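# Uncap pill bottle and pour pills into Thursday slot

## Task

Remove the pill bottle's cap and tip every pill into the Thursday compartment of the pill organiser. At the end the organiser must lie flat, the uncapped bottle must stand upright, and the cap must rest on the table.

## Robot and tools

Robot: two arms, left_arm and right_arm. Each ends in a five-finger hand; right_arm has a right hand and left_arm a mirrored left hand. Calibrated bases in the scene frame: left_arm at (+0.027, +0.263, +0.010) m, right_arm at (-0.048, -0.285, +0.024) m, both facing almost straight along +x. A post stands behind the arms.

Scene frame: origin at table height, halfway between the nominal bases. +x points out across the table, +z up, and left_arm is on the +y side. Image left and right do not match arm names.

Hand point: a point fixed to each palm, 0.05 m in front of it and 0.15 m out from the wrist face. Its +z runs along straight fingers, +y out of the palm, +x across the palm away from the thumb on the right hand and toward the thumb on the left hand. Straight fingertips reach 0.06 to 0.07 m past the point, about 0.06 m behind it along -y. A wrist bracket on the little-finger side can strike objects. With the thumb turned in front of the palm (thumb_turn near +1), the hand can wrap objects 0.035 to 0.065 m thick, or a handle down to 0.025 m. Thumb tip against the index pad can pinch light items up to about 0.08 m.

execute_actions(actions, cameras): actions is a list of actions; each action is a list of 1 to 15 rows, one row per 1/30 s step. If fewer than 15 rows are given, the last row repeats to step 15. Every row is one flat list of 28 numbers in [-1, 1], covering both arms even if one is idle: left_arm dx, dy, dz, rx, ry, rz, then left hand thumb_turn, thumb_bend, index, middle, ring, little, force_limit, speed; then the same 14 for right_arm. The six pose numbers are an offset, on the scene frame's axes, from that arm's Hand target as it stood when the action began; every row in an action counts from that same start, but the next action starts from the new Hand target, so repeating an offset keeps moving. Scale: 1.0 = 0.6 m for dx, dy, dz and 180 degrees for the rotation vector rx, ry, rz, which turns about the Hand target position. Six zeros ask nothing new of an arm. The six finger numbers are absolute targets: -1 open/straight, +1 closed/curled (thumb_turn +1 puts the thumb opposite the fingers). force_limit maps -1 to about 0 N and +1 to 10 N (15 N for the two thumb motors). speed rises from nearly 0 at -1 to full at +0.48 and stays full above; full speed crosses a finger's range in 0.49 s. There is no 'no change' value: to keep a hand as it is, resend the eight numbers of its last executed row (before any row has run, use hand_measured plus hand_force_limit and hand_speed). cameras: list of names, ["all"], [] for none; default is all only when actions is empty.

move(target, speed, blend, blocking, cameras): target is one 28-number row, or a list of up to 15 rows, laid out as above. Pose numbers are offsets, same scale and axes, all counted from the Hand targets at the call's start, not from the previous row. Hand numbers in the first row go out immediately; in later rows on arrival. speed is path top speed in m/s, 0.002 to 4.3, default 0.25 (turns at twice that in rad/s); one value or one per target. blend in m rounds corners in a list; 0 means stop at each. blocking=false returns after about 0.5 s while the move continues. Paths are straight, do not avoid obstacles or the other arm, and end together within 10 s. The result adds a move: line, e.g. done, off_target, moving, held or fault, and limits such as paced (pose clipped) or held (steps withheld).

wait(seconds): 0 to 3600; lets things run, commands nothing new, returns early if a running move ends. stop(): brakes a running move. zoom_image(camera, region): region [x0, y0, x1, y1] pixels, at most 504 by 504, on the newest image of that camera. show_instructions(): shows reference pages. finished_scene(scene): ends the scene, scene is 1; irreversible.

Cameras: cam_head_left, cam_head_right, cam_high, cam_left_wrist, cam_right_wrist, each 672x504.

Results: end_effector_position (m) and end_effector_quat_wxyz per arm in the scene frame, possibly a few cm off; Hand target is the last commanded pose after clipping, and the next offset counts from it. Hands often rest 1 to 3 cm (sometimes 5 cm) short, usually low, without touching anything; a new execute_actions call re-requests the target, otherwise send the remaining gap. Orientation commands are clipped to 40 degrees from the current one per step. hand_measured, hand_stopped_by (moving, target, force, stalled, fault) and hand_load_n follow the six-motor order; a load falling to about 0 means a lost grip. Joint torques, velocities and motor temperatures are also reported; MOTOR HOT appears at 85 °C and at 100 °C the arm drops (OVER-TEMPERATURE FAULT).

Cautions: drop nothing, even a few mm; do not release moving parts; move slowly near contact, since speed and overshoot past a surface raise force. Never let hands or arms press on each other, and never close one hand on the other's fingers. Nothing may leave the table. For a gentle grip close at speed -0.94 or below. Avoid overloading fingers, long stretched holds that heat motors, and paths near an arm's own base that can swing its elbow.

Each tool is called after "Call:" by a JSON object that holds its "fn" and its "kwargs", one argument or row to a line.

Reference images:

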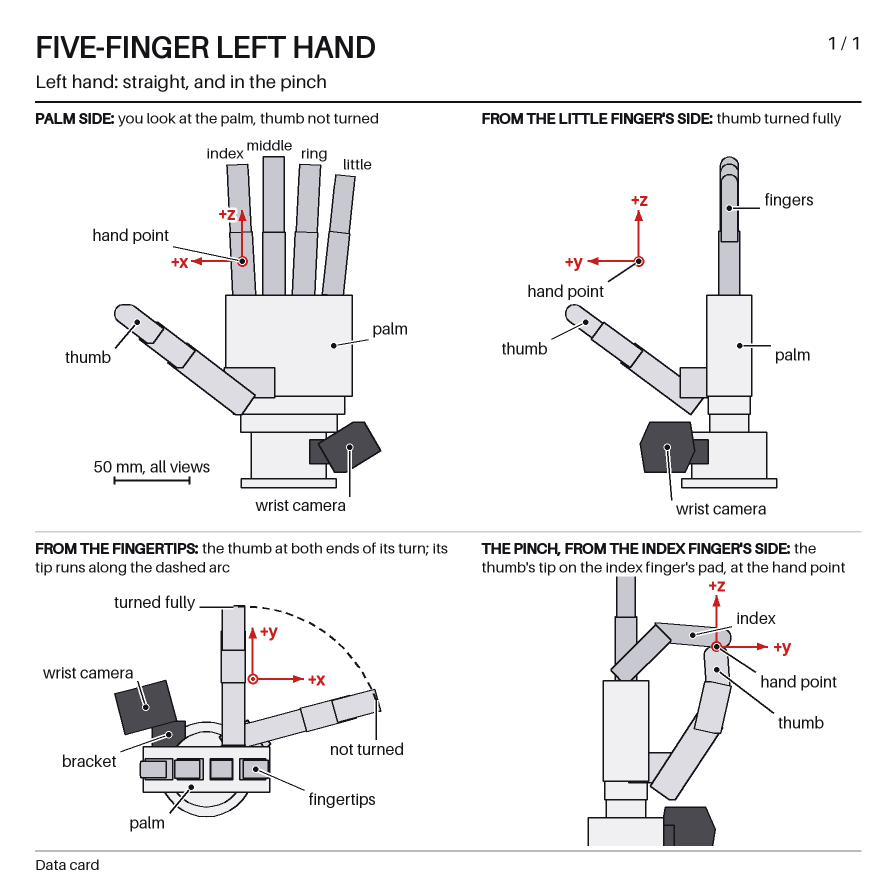

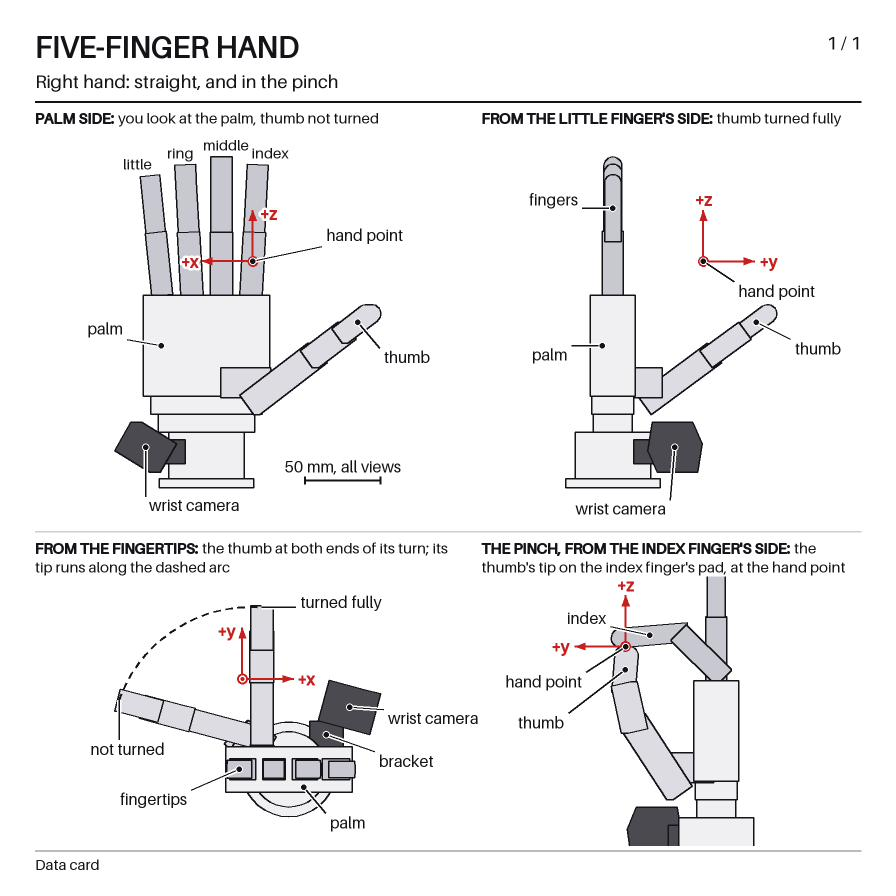

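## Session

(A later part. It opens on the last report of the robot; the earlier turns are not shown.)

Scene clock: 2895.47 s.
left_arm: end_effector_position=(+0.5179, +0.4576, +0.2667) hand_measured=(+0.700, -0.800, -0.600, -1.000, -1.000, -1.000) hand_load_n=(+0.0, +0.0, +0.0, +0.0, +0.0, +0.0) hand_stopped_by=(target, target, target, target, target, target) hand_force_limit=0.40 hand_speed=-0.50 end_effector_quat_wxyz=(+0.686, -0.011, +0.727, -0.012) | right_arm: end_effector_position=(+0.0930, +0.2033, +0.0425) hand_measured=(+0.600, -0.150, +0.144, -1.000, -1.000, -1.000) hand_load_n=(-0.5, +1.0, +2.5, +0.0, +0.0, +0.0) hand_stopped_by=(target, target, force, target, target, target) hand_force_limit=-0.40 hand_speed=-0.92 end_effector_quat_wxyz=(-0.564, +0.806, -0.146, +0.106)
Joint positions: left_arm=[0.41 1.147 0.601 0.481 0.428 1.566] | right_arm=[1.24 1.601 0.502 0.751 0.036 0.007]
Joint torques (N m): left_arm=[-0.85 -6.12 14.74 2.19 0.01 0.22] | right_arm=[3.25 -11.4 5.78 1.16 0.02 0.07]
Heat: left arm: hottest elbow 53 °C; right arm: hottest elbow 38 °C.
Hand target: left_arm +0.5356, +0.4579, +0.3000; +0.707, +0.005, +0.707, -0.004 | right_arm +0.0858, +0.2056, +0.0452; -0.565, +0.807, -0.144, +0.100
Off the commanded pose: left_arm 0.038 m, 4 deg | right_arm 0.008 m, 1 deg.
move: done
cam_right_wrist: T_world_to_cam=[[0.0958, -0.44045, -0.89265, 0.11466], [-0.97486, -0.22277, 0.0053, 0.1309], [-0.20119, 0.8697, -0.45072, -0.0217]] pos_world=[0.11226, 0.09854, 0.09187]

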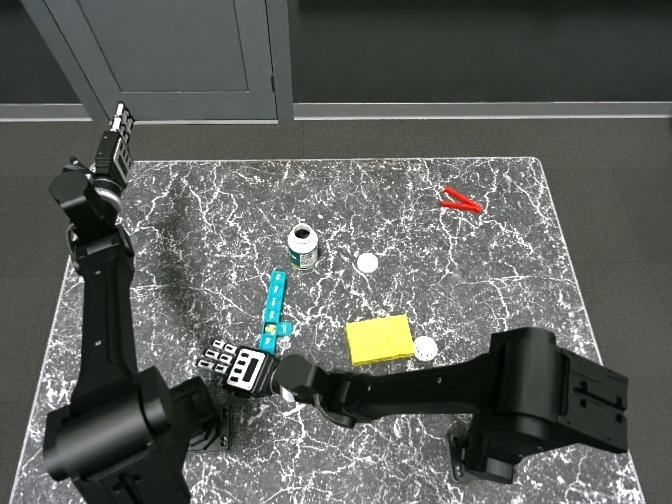

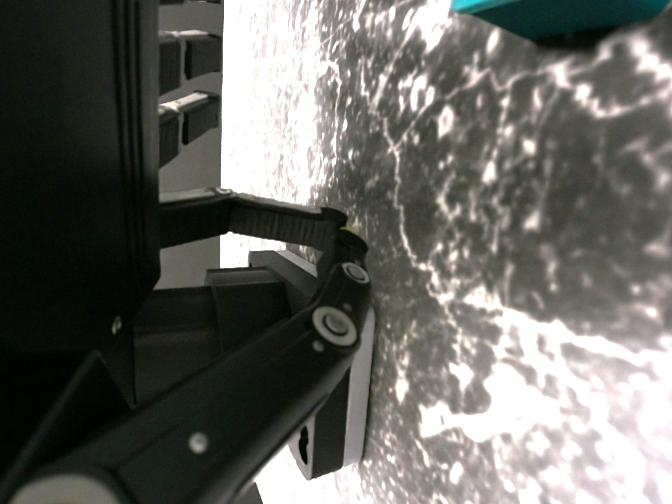

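Call:
{"fn": "move", "kwargs": {
  "target": [
    [0,0,0,0,0,0,0.7,-0.8,-0.6,-1,-1,-1,0.4,-0.5,0.0,0,0.1,0,0,0,0.6,-0.15,0.35,-1,-1,-1,-0.4,-0.92],
    [0,0,0,0,0,0,0.7,-0.8,-0.6,-1,-1,-1,0.4,-0.5,0.2437,-0.1143,0.09,0,0,0.028,0.6,-0.15,0.35,-1,-1,-1,-0.4,-0.92]
  ],
  "speed": 0.07,
  "blend": 0.02,
  "cameras": ["cam_head_left", "cam_head_right", "cam_right_wrist"]
}}

Call:
{"fn": "zoom_image", "kwargs": {
  "camera": "cam_right_wrist",
  "region": [240, 150, 480, 330]
}}

Call:
{"fn": "zoom_image", "kwargs": {
  "camera": "cam_head_left",
  "region": [230, 270, 330, 370]
}}

Scene clock: 2904.80 s.
left_arm: end_effector_position=(+0.5179, +0.4576, +0.2667) hand_measured=(+0.700, -0.800, -0.600, -1.000, -1.000, -1.000) hand_load_n=(+0.5, +0.0, +0.0, +0.0, +0.0, +0.0) hand_stopped_by=(target, target, target, target, target, target) hand_force_limit=0.40 hand_speed=-0.50 end_effector_quat_wxyz=(+0.686, -0.011, +0.727, -0.012) | right_arm: end_effector_position=(+0.0917, +0.1993, +0.0654) hand_measured=(+0.600, -0.150, +0.144, -1.000, -1.000, -1.000) hand_load_n=(-1.0, +1.5, +2.5, +0.0, +0.0, +0.0) hand_stopped_by=(target, target, force, target, target, target) hand_force_limit=-0.40 hand_speed=-0.92 end_effector_quat_wxyz=(-0.565, +0.805, -0.146, +0.106)
Joint positions: left_arm=[0.41 1.147 0.601 0.481 0.428 1.566] | right_arm=[1.24 1.51 0.502 0.661 0.036 0.007]
Joint torques (N m): left_arm=[-0.73 -6.07 14.72 2.18 0.02 0.22] | right_arm=[2.08 -9.29 6.28 2.09 -0.02 0.01]
Heat: left arm: hottest elbow 53 °C; right arm: hottest elbow 37 °C.
Hand target: left_arm +0.5356, +0.4579, +0.3000; +0.707, +0.005, +0.707, -0.004 | right_arm +0.0916, +0.1993, +0.0598; -0.562, +0.807, -0.147, +0.106 (not the last commanded pose)
Off the commanded pose: left_arm 0.038 m, 4 deg | right_arm 0.157 m, 6 deg.
move: held (right_arm; a check stopped the path); path passed 0 of 2 targets; limits=held
pose unreachable (right arm): on one or more control steps of this call, first in action 0 (counted from 0), this arm could not follow its commanded pose, so it was not sent that pose on those steps. It may still have moved: this result reports where it is.
cause: moving toward the commanded pose would bring a part of the arm too close to another arm (a part of this arm just beyond joint 6 (wrist roll) and a part of the left arm just beyond its joint 2 (shoulder), at the place that arm is still heading or pushing toward).
cam_right_wrist: T_world_to_cam=[[0.09601, -0.4398, -0.89295, 0.13332], [-0.97485, -0.22279, 0.00491, 0.12867], [-0.2011, 0.87002, -0.45013, -0.00832]] pos_world=[0.11096, 0.09454, 0.11467]

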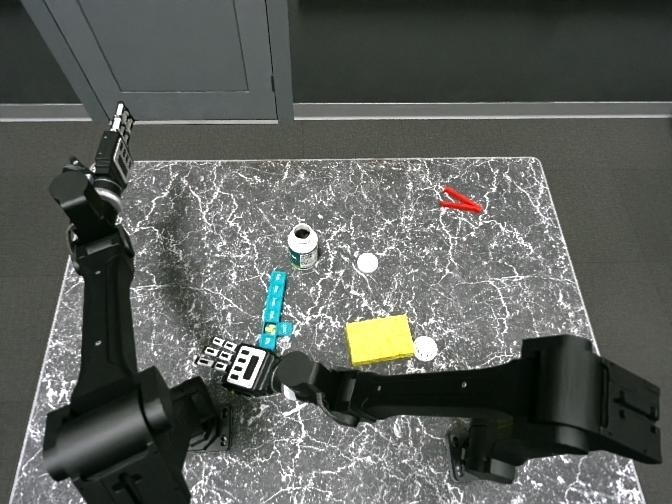

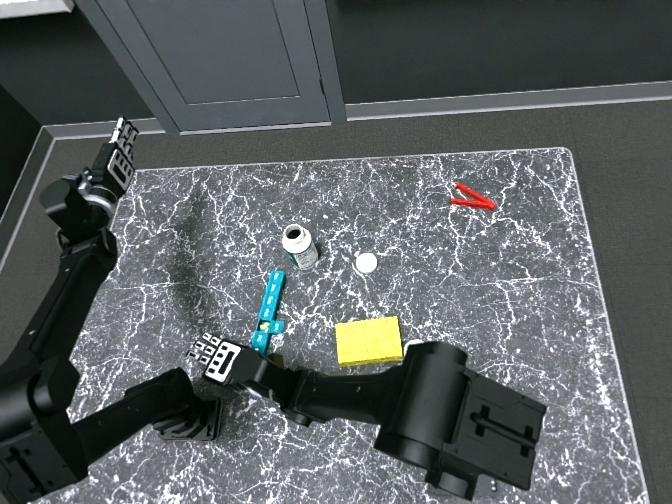

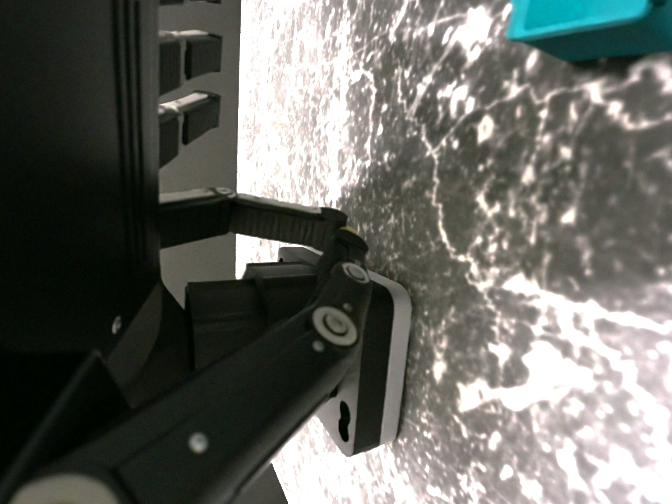

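Scaled by 2.100 from the camera's image (finer frame: 960x720).

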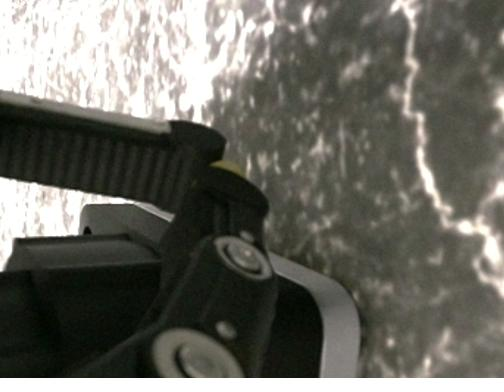

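Scaled by 5.040 from the camera's image (finer frame: 960x720).

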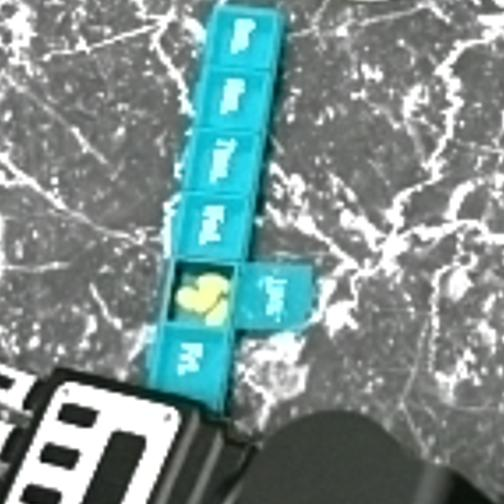

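Call:
{"fn": "move", "kwargs": {
  "target": [
    [0,0,0,0,0,0,0.7,-0.8,-0.6,-1,-1,-1,0.4,-0.5,0.04,-0.06,0.02,0,0,0,0.6,-0.15,0.35,-1,-1,-1,-0.4,-0.92],
    [0,0,0,0,0,0,0.7,-0.8,-0.6,-1,-1,-1,0.4,-0.5,0.236,-0.104,0.08,0,0,0.028,0.6,-0.15,0.35,-1,-1,-1,-0.4,-0.92]
  ],
  "speed": 0.07,
  "blend": 0.015,
  "cameras": ["cam_head_left", "cam_head_right", "cam_right_wrist"]
}}

Call:
{"fn": "zoom_image", "kwargs": {
  "camera": "cam_right_wrist",
  "region": [240, 150, 480, 330]
}}

Call:
{"fn": "zoom_image", "kwargs": {
  "camera": "cam_head_left",
  "region": [230, 270, 330, 370]
}}

Scene clock: 2913.20 s.
left_arm: end_effector_position=(+0.5179, +0.4576, +0.2667) hand_measured=(+0.700, -0.800, -0.600, -1.000, -1.000, -1.000) hand_load_n=(+0.0, +0.0, +0.0, +0.0, +0.0, +0.0) hand_stopped_by=(target, target, target, target, target, target) hand_force_limit=0.40 hand_speed=-0.50 end_effector_quat_wxyz=(+0.686, -0.011, +0.727, -0.012) | right_arm: end_effector_position=(+0.2183, +0.1312, +0.1022) hand_measured=(+0.600, -0.150, +0.144, -1.000, -1.000, -1.000) hand_load_n=(-0.5, +1.5, +3.0, +0.0, +0.0, +0.0) hand_stopped_by=(target, target, force, target, target, target) hand_force_limit=-0.40 hand_speed=-0.92 end_effector_quat_wxyz=(-0.565, +0.815, -0.111, +0.074)
Joint positions: left_arm=[0.41 1.147 0.601 0.481 0.428 1.566] | right_arm=[0.782 1.424 0.59 0.426 -0.484 -0.194]
Joint torques (N m): left_arm=[-0.85 -6.18 14.72 2.18 0.02 0.22] | right_arm=[0.91 -8.18 10.69 1.11 -0.31 -0.05]
Heat: left arm: hottest elbow 53 °C; right arm: hottest elbow 37 °C.
Hand target: left_arm +0.5356, +0.4579, +0.3000; +0.707, +0.005, +0.707, -0.004 | right_arm +0.2333, +0.1369, +0.1079; -0.566, +0.813, -0.111, +0.081
Off the commanded pose: left_arm 0.038 m, 4 deg | right_arm 0.017 m, 1 deg.
move: off_target (right_arm)
cam_right_wrist: T_world_to_cam=[[0.12606, -0.43656, -0.8908, 0.11685], [-0.94881, -0.31519, 0.0202, 0.24158], [-0.28959, 0.84266, -0.45394, 0.11627]] pos_world=[0.24815, 0.02918, 0.15199]

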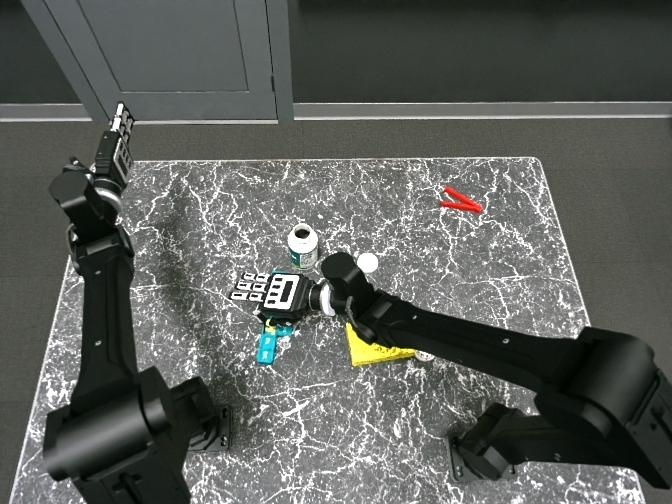

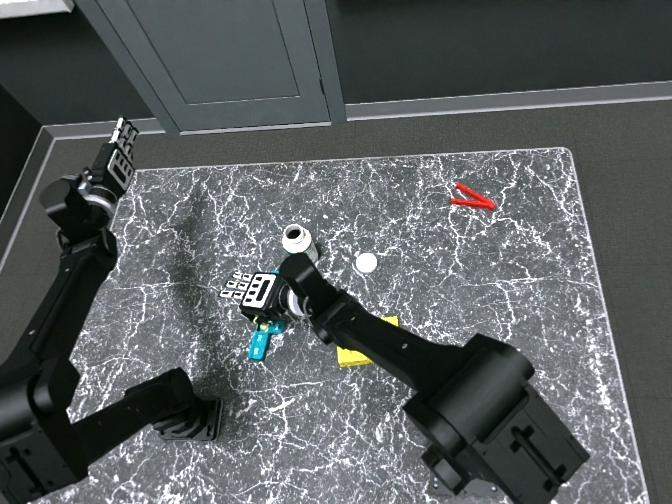

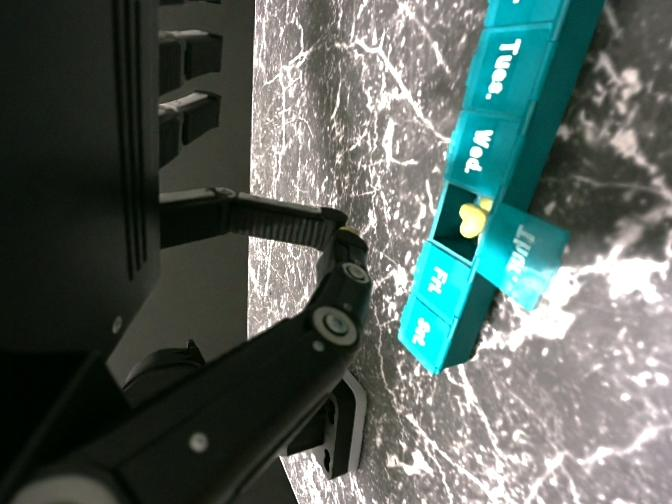

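Scaled by 2.100 from the camera's image (finer frame: 960x720).

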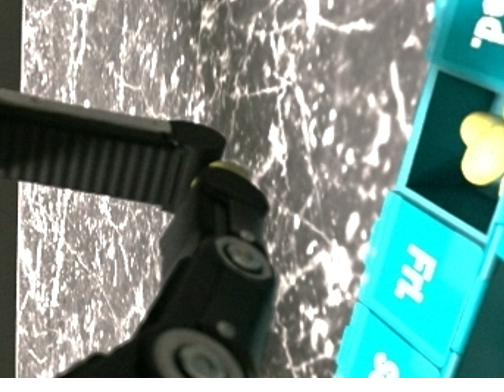

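Scaled by 5.040 from the camera's image (finer frame: 960x720).

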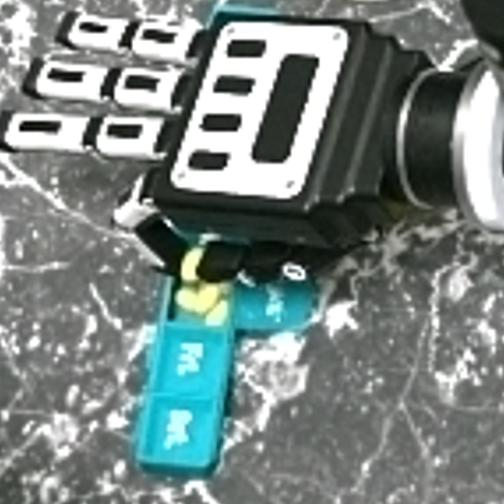

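Call:
{"fn": "move", "kwargs": {
  "target": [0,0,0,0,0,0,0.7,-0.8,-0.6,-1,-1,-1,0.4,-0.5,0.018,0.0,-0.0863,0,0,0,0.6,-0.15,0.35,-1,-1,-1,-0.4,-0.92],
  "speed": 0.05,
  "cameras": ["cam_head_left", "cam_head_right", "cam_right_wrist"]
}}

Call:
{"fn": "zoom_image", "kwargs": {
  "camera": "cam_head_left",
  "region": [230, 270, 330, 370]
}}

Call:
{"fn": "zoom_image", "kwargs": {
  "camera": "cam_head_right",
  "region": [210, 270, 310, 370]
}}

Scene clock: 2922.07 s.
left_arm: end_effector_position=(+0.5179, +0.4576, +0.2667) hand_measured=(+0.700, -0.800, -0.600, -1.000, -1.000, -1.000) hand_load_n=(+0.0, +0.0, +0.0, +0.0, +0.0, +0.0) hand_stopped_by=(target, target, target, target, target, target) hand_force_limit=0.40 hand_speed=-0.50 end_effector_quat_wxyz=(+0.686, -0.011, +0.727, -0.012) | right_arm: end_effector_position=(+0.2297, +0.1341, +0.0531) hand_measured=(+0.600, -0.150, +0.144, -1.000, -1.000, -1.000) hand_load_n=(-0.5, +1.0, +3.0, +0.0, +0.0, +0.0) hand_stopped_by=(target, target, force, target, target, target) hand_force_limit=-0.40 hand_speed=-0.92 end_effector_quat_wxyz=(-0.560, +0.818, -0.112, +0.070)
Joint positions: left_arm=[0.41 1.147 0.601 0.481 0.428 1.566] | right_arm=[0.765 1.59 0.59 0.572 -0.502 -0.204]
Joint torques (N m): left_arm=[-0.85 -6.07 14.74 2.18 0.02 0.21] | right_arm=[0.73 -9.7 7.91 2.4 -0.32 -0.07]
Heat: left arm: hottest elbow 53 °C; right arm: hottest elbow 38 °C.
Hand target: left_arm +0.5356, +0.4579, +0.3000; +0.707, +0.005, +0.707, -0.004 | right_arm +0.2441, +0.1369, +0.0561; -0.566, +0.813, -0.111, +0.081
Off the commanded pose: left_arm 0.038 m, 4 deg | right_arm 0.015 m, 2 deg.
move: off_target (right_arm)
cam_right_wrist: T_world_to_cam=[[0.11792, -0.4462, -0.88713, 0.07592], [-0.94754, -0.31782, 0.03391, 0.25369], [-0.29708, 0.8366, -0.46027, 0.09769]] pos_world=[0.26045, 0.03277, 0.10371]

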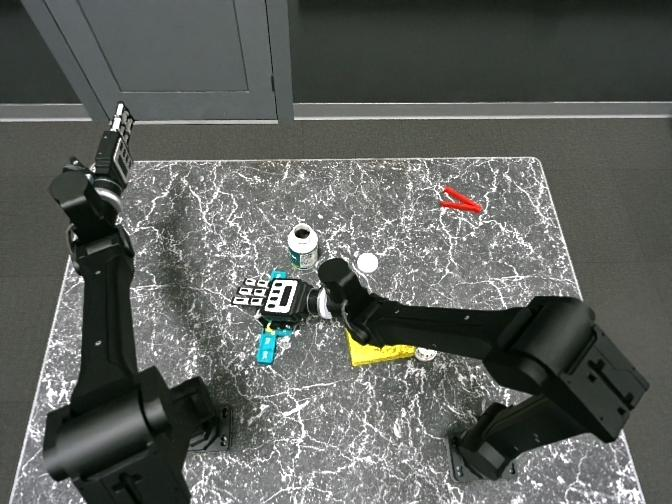

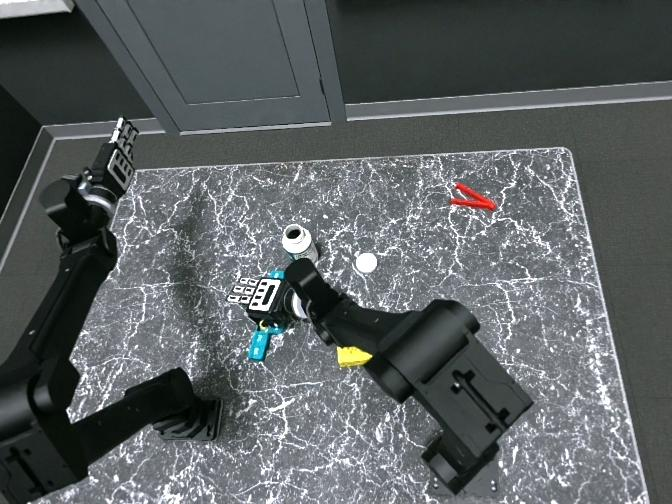

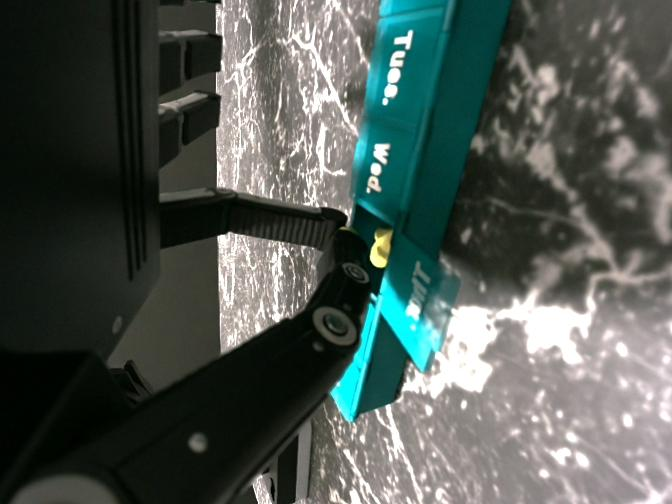

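Scaled by 5.040 from the camera's image (finer frame: 960x720).

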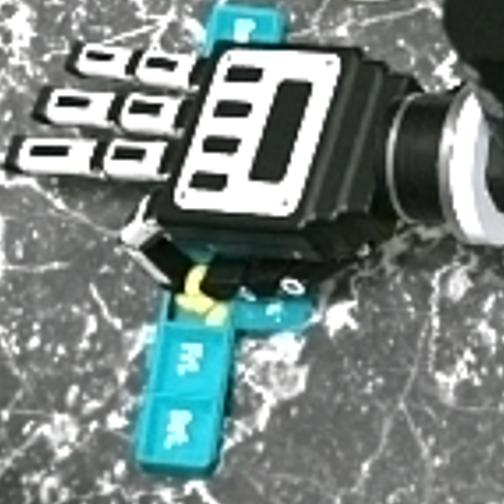

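Scaled by 5.040 from the camera's image (finer frame: 960x720).

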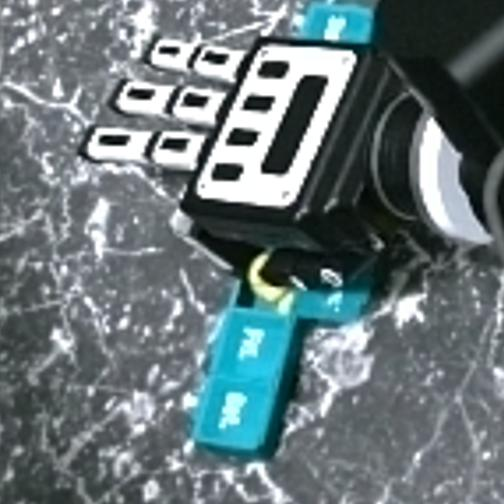

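Call:
{"fn": "move", "kwargs": {
  "target": [0,0,0,0,0,0,0.7,-0.8,-0.6,-1,-1,-1,0.4,-0.5,-0.009,-0.01,-0.01,0,0,0,0.6,-0.15,0.35,-1,-1,-1,-0.4,-0.92],
  "speed": 0.04,
  "cameras": ["cam_head_left", "cam_head_right", "cam_right_wrist"]
}}

Call:
{"fn": "zoom_image", "kwargs": {
  "camera": "cam_head_left",
  "region": [230, 270, 330, 370]
}}

Call:
{"fn": "zoom_image", "kwargs": {
  "camera": "cam_head_right",
  "region": [210, 270, 310, 370]
}}

Scene clock: 2926.13 s.
left_arm: end_effector_position=(+0.5179, +0.4576, +0.2667) hand_measured=(+0.700, -0.800, -0.600, -1.000, -1.000, -1.000) hand_load_n=(+0.5, +0.0, +0.0, +0.0, +0.0, +0.0) hand_stopped_by=(target, target, target, target, target, target) hand_force_limit=0.40 hand_speed=-0.50 end_effector_quat_wxyz=(+0.686, -0.011, +0.727, -0.012) | right_arm: end_effector_position=(+0.2330, +0.1367, +0.0576) hand_measured=(+0.600, -0.150, +0.144, -1.000, -1.000, -1.000) hand_load_n=(-0.5, +1.0, +2.5, +0.0, -0.5, +0.0) hand_stopped_by=(target, target, force, target, target, target) hand_force_limit=-0.40 hand_speed=-0.92 end_effector_quat_wxyz=(-0.568, +0.812, -0.107, +0.076)
Joint positions: left_arm=[0.41 1.147 0.601 0.481 0.428 1.566] | right_arm=[0.764 1.592 0.59 0.599 -0.503 -0.205]
Joint torques (N m): left_arm=[-0.91 -6.12 14.71 2.18 0 0.22] | right_arm=[0.67 -9.35 5.72 2.52 -0.31 -0.07]
Heat: left arm: hottest elbow 53 °C; right arm: hottest elbow 38 °C.
Hand target: left_arm +0.5356, +0.4579, +0.3000; +0.707, +0.005, +0.707, -0.004 | right_arm +0.2388, +0.1309, +0.0502; -0.566, +0.813, -0.111, +0.081
Off the commanded pose: left_arm 0.038 m, 4 deg | right_arm 0.011 m, 1 deg.
move: off_target (right_arm)
cam_right_wrist: T_world_to_cam=[[0.13502, -0.43003, -0.89266, 0.07474], [-0.94791, -0.31838, 0.01, 0.25907], [-0.2885, 0.84481, -0.45062, 0.09487]] pos_world=[0.26285, 0.03447, 0.10688]

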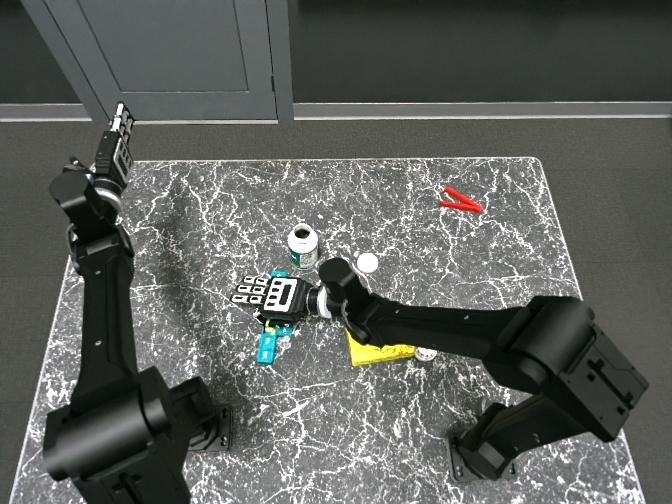

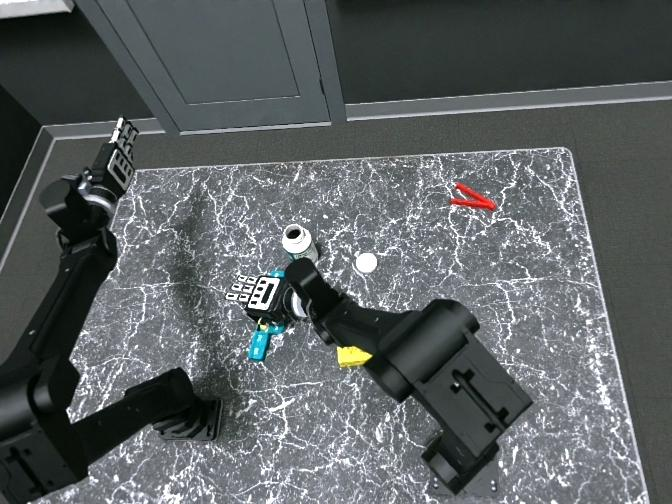

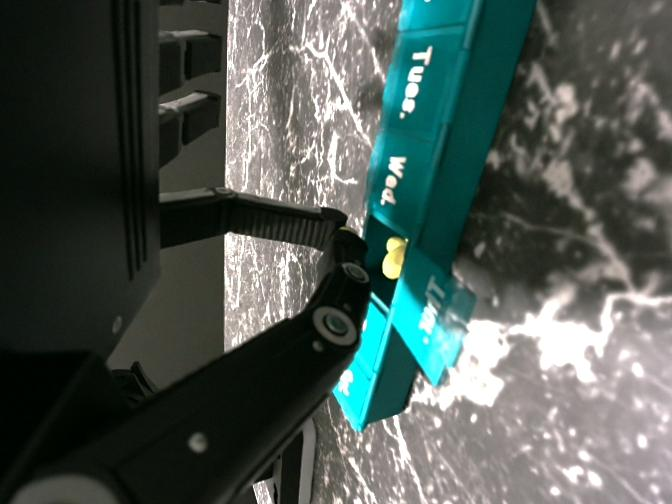

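Scaled by 5.040 from the camera's image (finer frame: 960x720).

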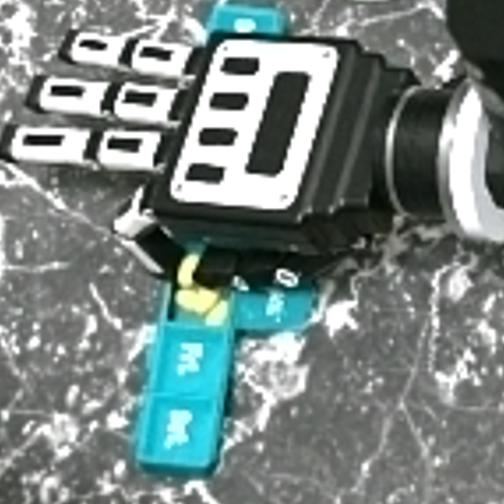

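Scaled by 5.040 from the camera's image (finer frame: 960x720).

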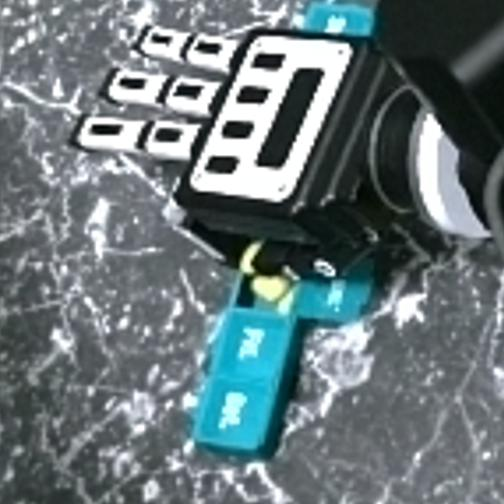

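Call:
{"fn": "move", "kwargs": {
  "target": [0,0,0,0,0,0,0.7,-0.8,-0.6,-1,-1,-1,0.4,-0.5,-0.014,-0.012,-0.017,0,0,0,0.6,-0.15,0.35,-1,-1,-1,-0.4,-0.92],
  "speed": 0.04
}}

Scene clock: 2929.27 s.
left_arm: end_effector_position=(+0.5179, +0.4576, +0.2667) hand_measured=(+0.700, -0.800, -0.600, -1.000, -1.000, -1.000) hand_load_n=(+0.5, +0.0, +0.0, +0.0, +0.0, +0.0) hand_stopped_by=(target, target, target, target, target, target) hand_force_limit=0.40 hand_speed=-0.50 end_effector_quat_wxyz=(+0.686, -0.011, +0.727, -0.012) | right_arm: end_effector_position=(+0.2255, +0.1295, +0.0471) hand_measured=(+0.600, -0.150, +0.144, -1.000, -1.000, -1.000) hand_load_n=(+0.0, +0.0, +0.0, +0.0, +0.0, +0.0) hand_stopped_by=(target, target, force, target, target, target) hand_force_limit=-0.40 hand_speed=-0.92 end_effector_quat_wxyz=(-0.568, +0.812, -0.107, +0.076)
Joint positions: left_arm=[0.41 1.147 0.601 0.481 0.428 1.566] | right_arm=[0.764 1.605 0.556 0.648 -0.503 -0.205]
Joint torques (N m): left_arm=[-0.91 -6.18 14.72 2.17 0.02 0.22] | right_arm=[0.79 -9.35 5.27 2.4 -0.26 -0.07]
Heat: left arm: hottest elbow 53 °C; right arm: hottest elbow 38 °C.
Hand target: left_arm +0.5356, +0.4579, +0.3000; +0.707, +0.005, +0.707, -0.004 | right_arm +0.2304, +0.1237, +0.0399; -0.566, +0.813, -0.111, +0.081
Off the commanded pose: left_arm 0.038 m, 4 deg | right_arm 0.010 m, 1 deg.
move: done

Call:
{"fn": "execute_actions", "kwargs": {
  "actions": [],
  "cameras": ["cam_head_left", "cam_head_right", "cam_right_wrist", "cam_high"]
}}

Call:
{"fn": "zoom_image", "kwargs": {
  "camera": "cam_head_left",
  "region": [230, 270, 330, 370]
}}

Call:
{"fn": "zoom_image", "kwargs": {
  "camera": "cam_right_wrist",
  "region": [280, 150, 520, 330]
}}

Scene clock: 2932.03 s.
left_arm: end_effector_position=(+0.5179, +0.4576, +0.2667) hand_measured=(+0.700, -0.800, -0.600, -1.000, -1.000, -1.000) hand_load_n=(+0.0, +0.0, +0.0, +0.0, +0.0, +0.0) hand_stopped_by=(target, target, target, target, target, target) hand_force_limit=0.40 hand_speed=-0.50 end_effector_quat_wxyz=(+0.686, -0.011, +0.727, -0.012) | right_arm: end_effector_position=(+0.2255, +0.1295, +0.0471) hand_measured=(+0.600, -0.150, +0.144, -1.000, -1.000, -1.000) hand_load_n=(+0.0, +0.0, +0.0, +0.0, +0.0, +0.0) hand_stopped_by=(target, target, force, target, target, target) hand_force_limit=-0.40 hand_speed=-0.92 end_effector_quat_wxyz=(-0.568, +0.812, -0.107, +0.076)
Joint positions: left_arm=[0.41 1.147 0.601 0.481 0.428 1.566] | right_arm=[0.764 1.605 0.556 0.648 -0.503 -0.205]
Joint velocities: within noise
Joint torques (N m): left_arm=[-0.91 -6.07 14.72 2.17 0.02 0.21] | right_arm=[0.79 -9.35 5.27 2.44 -0.26 -0.06]
Motor temperatures (°C): left_arm=[28 30 53 28 31 30] | right_arm=[27 34 38 32 31 28]
Heat: left arm: hottest elbow 53 °C; right arm: hottest elbow 38 °C.
Hand target: left_arm +0.5356, +0.4579, +0.3000; +0.707, +0.005, +0.707, -0.004 | right_arm +0.2304, +0.1237, +0.0399; -0.566, +0.813, -0.111, +0.081
Off the commanded pose: left_arm 0.038 m, 4 deg | right_arm 0.010 m, 1 deg.
camera_calibration:
cam_right_wrist: T_world_to_cam=[[0.13543, -0.42958, -0.89281, 0.06315], [-0.94791, -0.3184, 0.00941, 0.2497], [-0.28831, 0.84503, -0.45033, 0.09403]] pos_world=[0.25525, 0.02717, 0.09638]
Images, in order (width x height): cam_head_left 672x504, cam_head_right 672x504, cam_high 672x504, cam_right_wrist 672x504.

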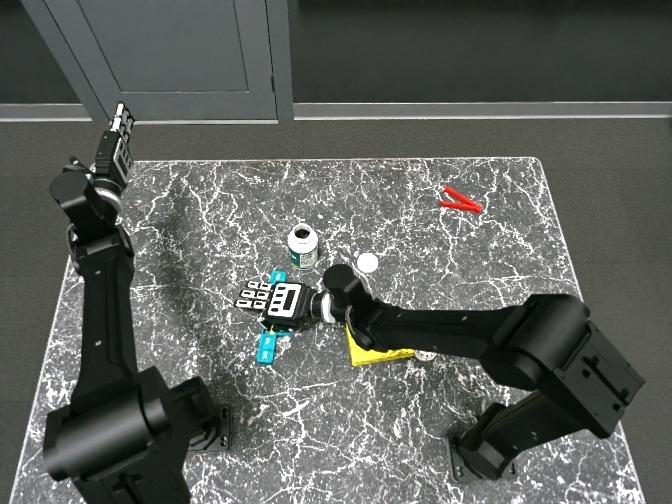

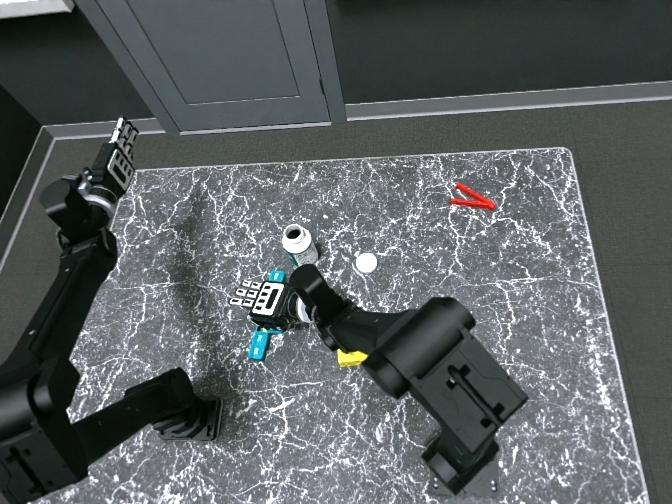

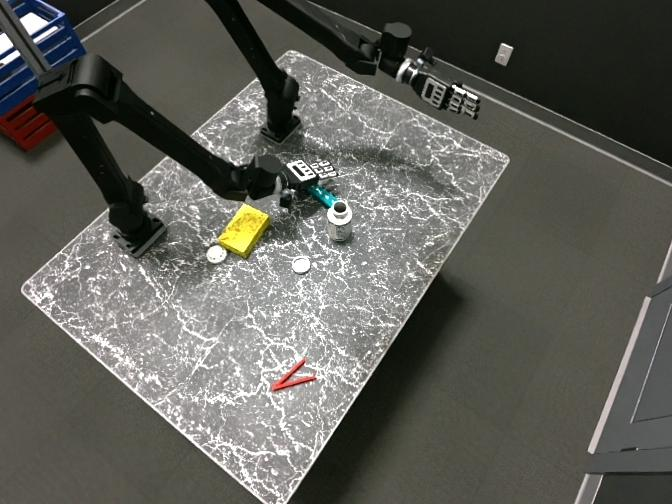

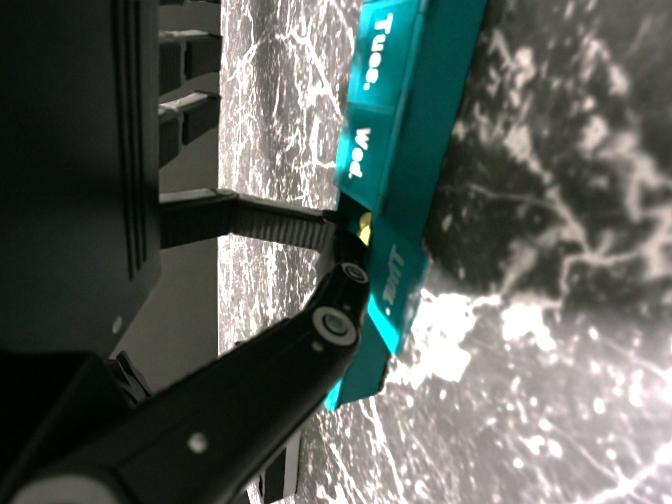

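Scaled by 5.040 from the camera's image (finer frame: 960x720).

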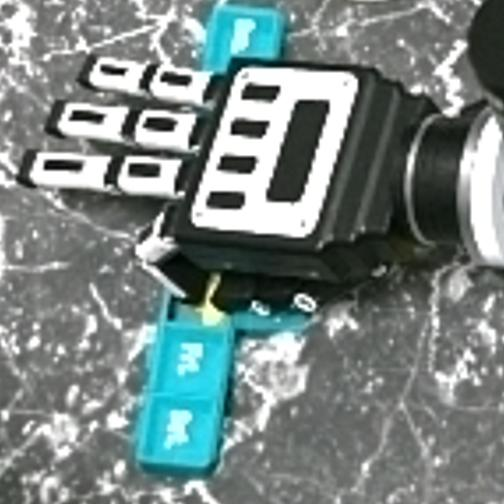

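Scaled by 2.100 from the camera's image (finer frame: 960x720).

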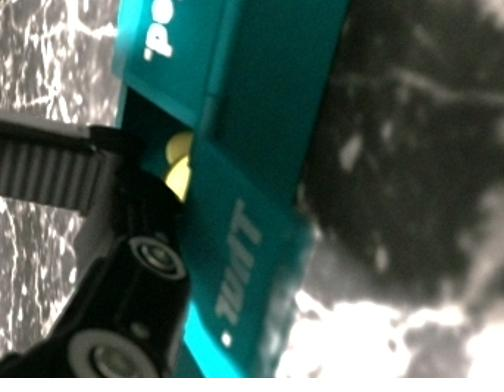

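Call:
{"fn": "move", "kwargs": {
  "target": [0,0,0,0,0,0,0.7,-0.8,-0.6,-1,-1,-1,0.4,-0.5,0,0,0,0,0,0,0.6,-0.15,-0.2,-1,-1,-1,-0.4,-0.6],
  "speed": 0.04,
  "cameras": ["cam_head_left", "cam_head_right", "cam_right_wrist"]
}}

Call:
{"fn": "zoom_image", "kwargs": {
  "camera": "cam_head_left",
  "region": [230, 270, 330, 370]
}}

Call:
{"fn": "zoom_image", "kwargs": {
  "camera": "cam_right_wrist",
  "region": [280, 150, 520, 330]
}}

Scene clock: 2935.87 s.
left_arm: end_effector_position=(+0.5179, +0.4576, +0.2667) hand_measured=(+0.700, -0.800, -0.600, -1.000, -1.000, -1.000) hand_load_n=(+0.0, +0.0, +0.0, +0.0, +0.0, +0.0) hand_stopped_by=(target, target, target, target, target, target) hand_force_limit=0.40 hand_speed=-0.50 end_effector_quat_wxyz=(+0.686, -0.011, +0.727, -0.012) | right_arm: end_effector_position=(+0.2255, +0.1295, +0.0471) hand_measured=(+0.600, -0.150, -0.200, -1.000, -1.000, -1.000) hand_load_n=(+0.0, +0.0, +0.0, +0.0, +0.0, +0.0) hand_stopped_by=(target, target, target, target, target, target) hand_force_limit=-0.40 hand_speed=-0.60 end_effector_quat_wxyz=(-0.568, +0.812, -0.107, +0.076)
Joint positions: left_arm=[0.41 1.147 0.601 0.481 0.428 1.566] | right_arm=[0.764 1.605 0.556 0.648 -0.503 -0.205]
Joint torques (N m): left_arm=[-0.73 -6.07 14.74 2.17 0.02 0.22] | right_arm=[0.79 -9.35 5.27 2.44 -0.26 -0.06]
Heat: left arm: hottest elbow 53 °C; right arm: hottest elbow 38 °C.
Hand target: left_arm +0.5356, +0.4579, +0.3000; +0.707, +0.005, +0.707, -0.004 | right_arm +0.2304, +0.1237, +0.0399; -0.566, +0.813, -0.111, +0.081
Off the commanded pose: left_arm 0.038 m, 4 deg | right_arm 0.010 m, 1 deg.
move: done
cam_right_wrist: T_world_to_cam=[[0.13543, -0.42958, -0.89281, 0.06315], [-0.94791, -0.3184, 0.00941, 0.2497], [-0.28831, 0.84503, -0.45033, 0.09403]] pos_world=[0.25525, 0.02717, 0.09638]

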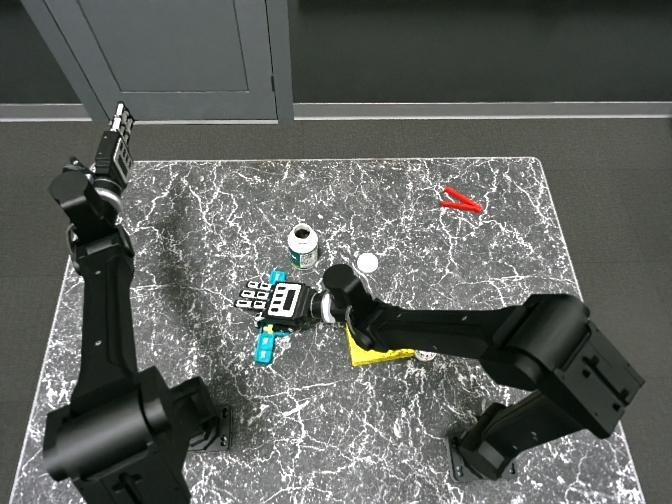

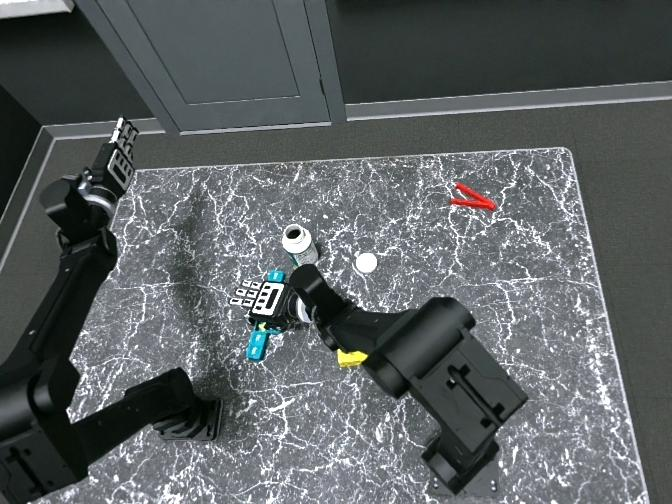

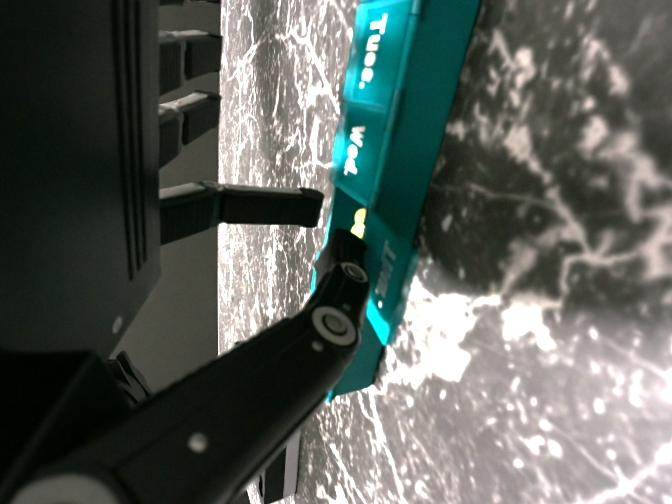

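Scaled by 5.040 from the camera's image (finer frame: 960x720).

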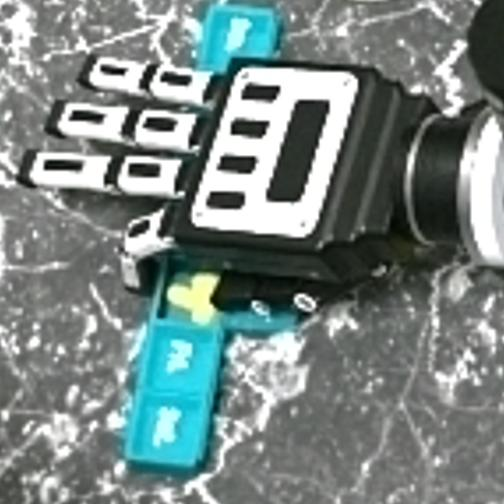

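Scaled by 2.100 from the camera's image (finer frame: 960x720).

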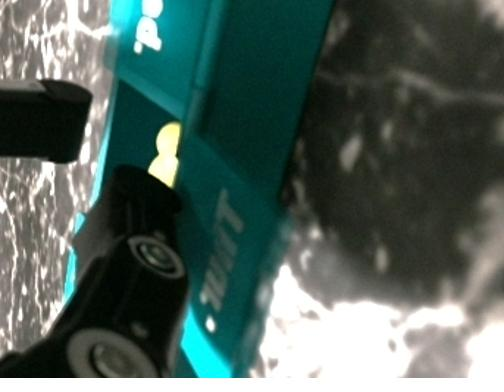

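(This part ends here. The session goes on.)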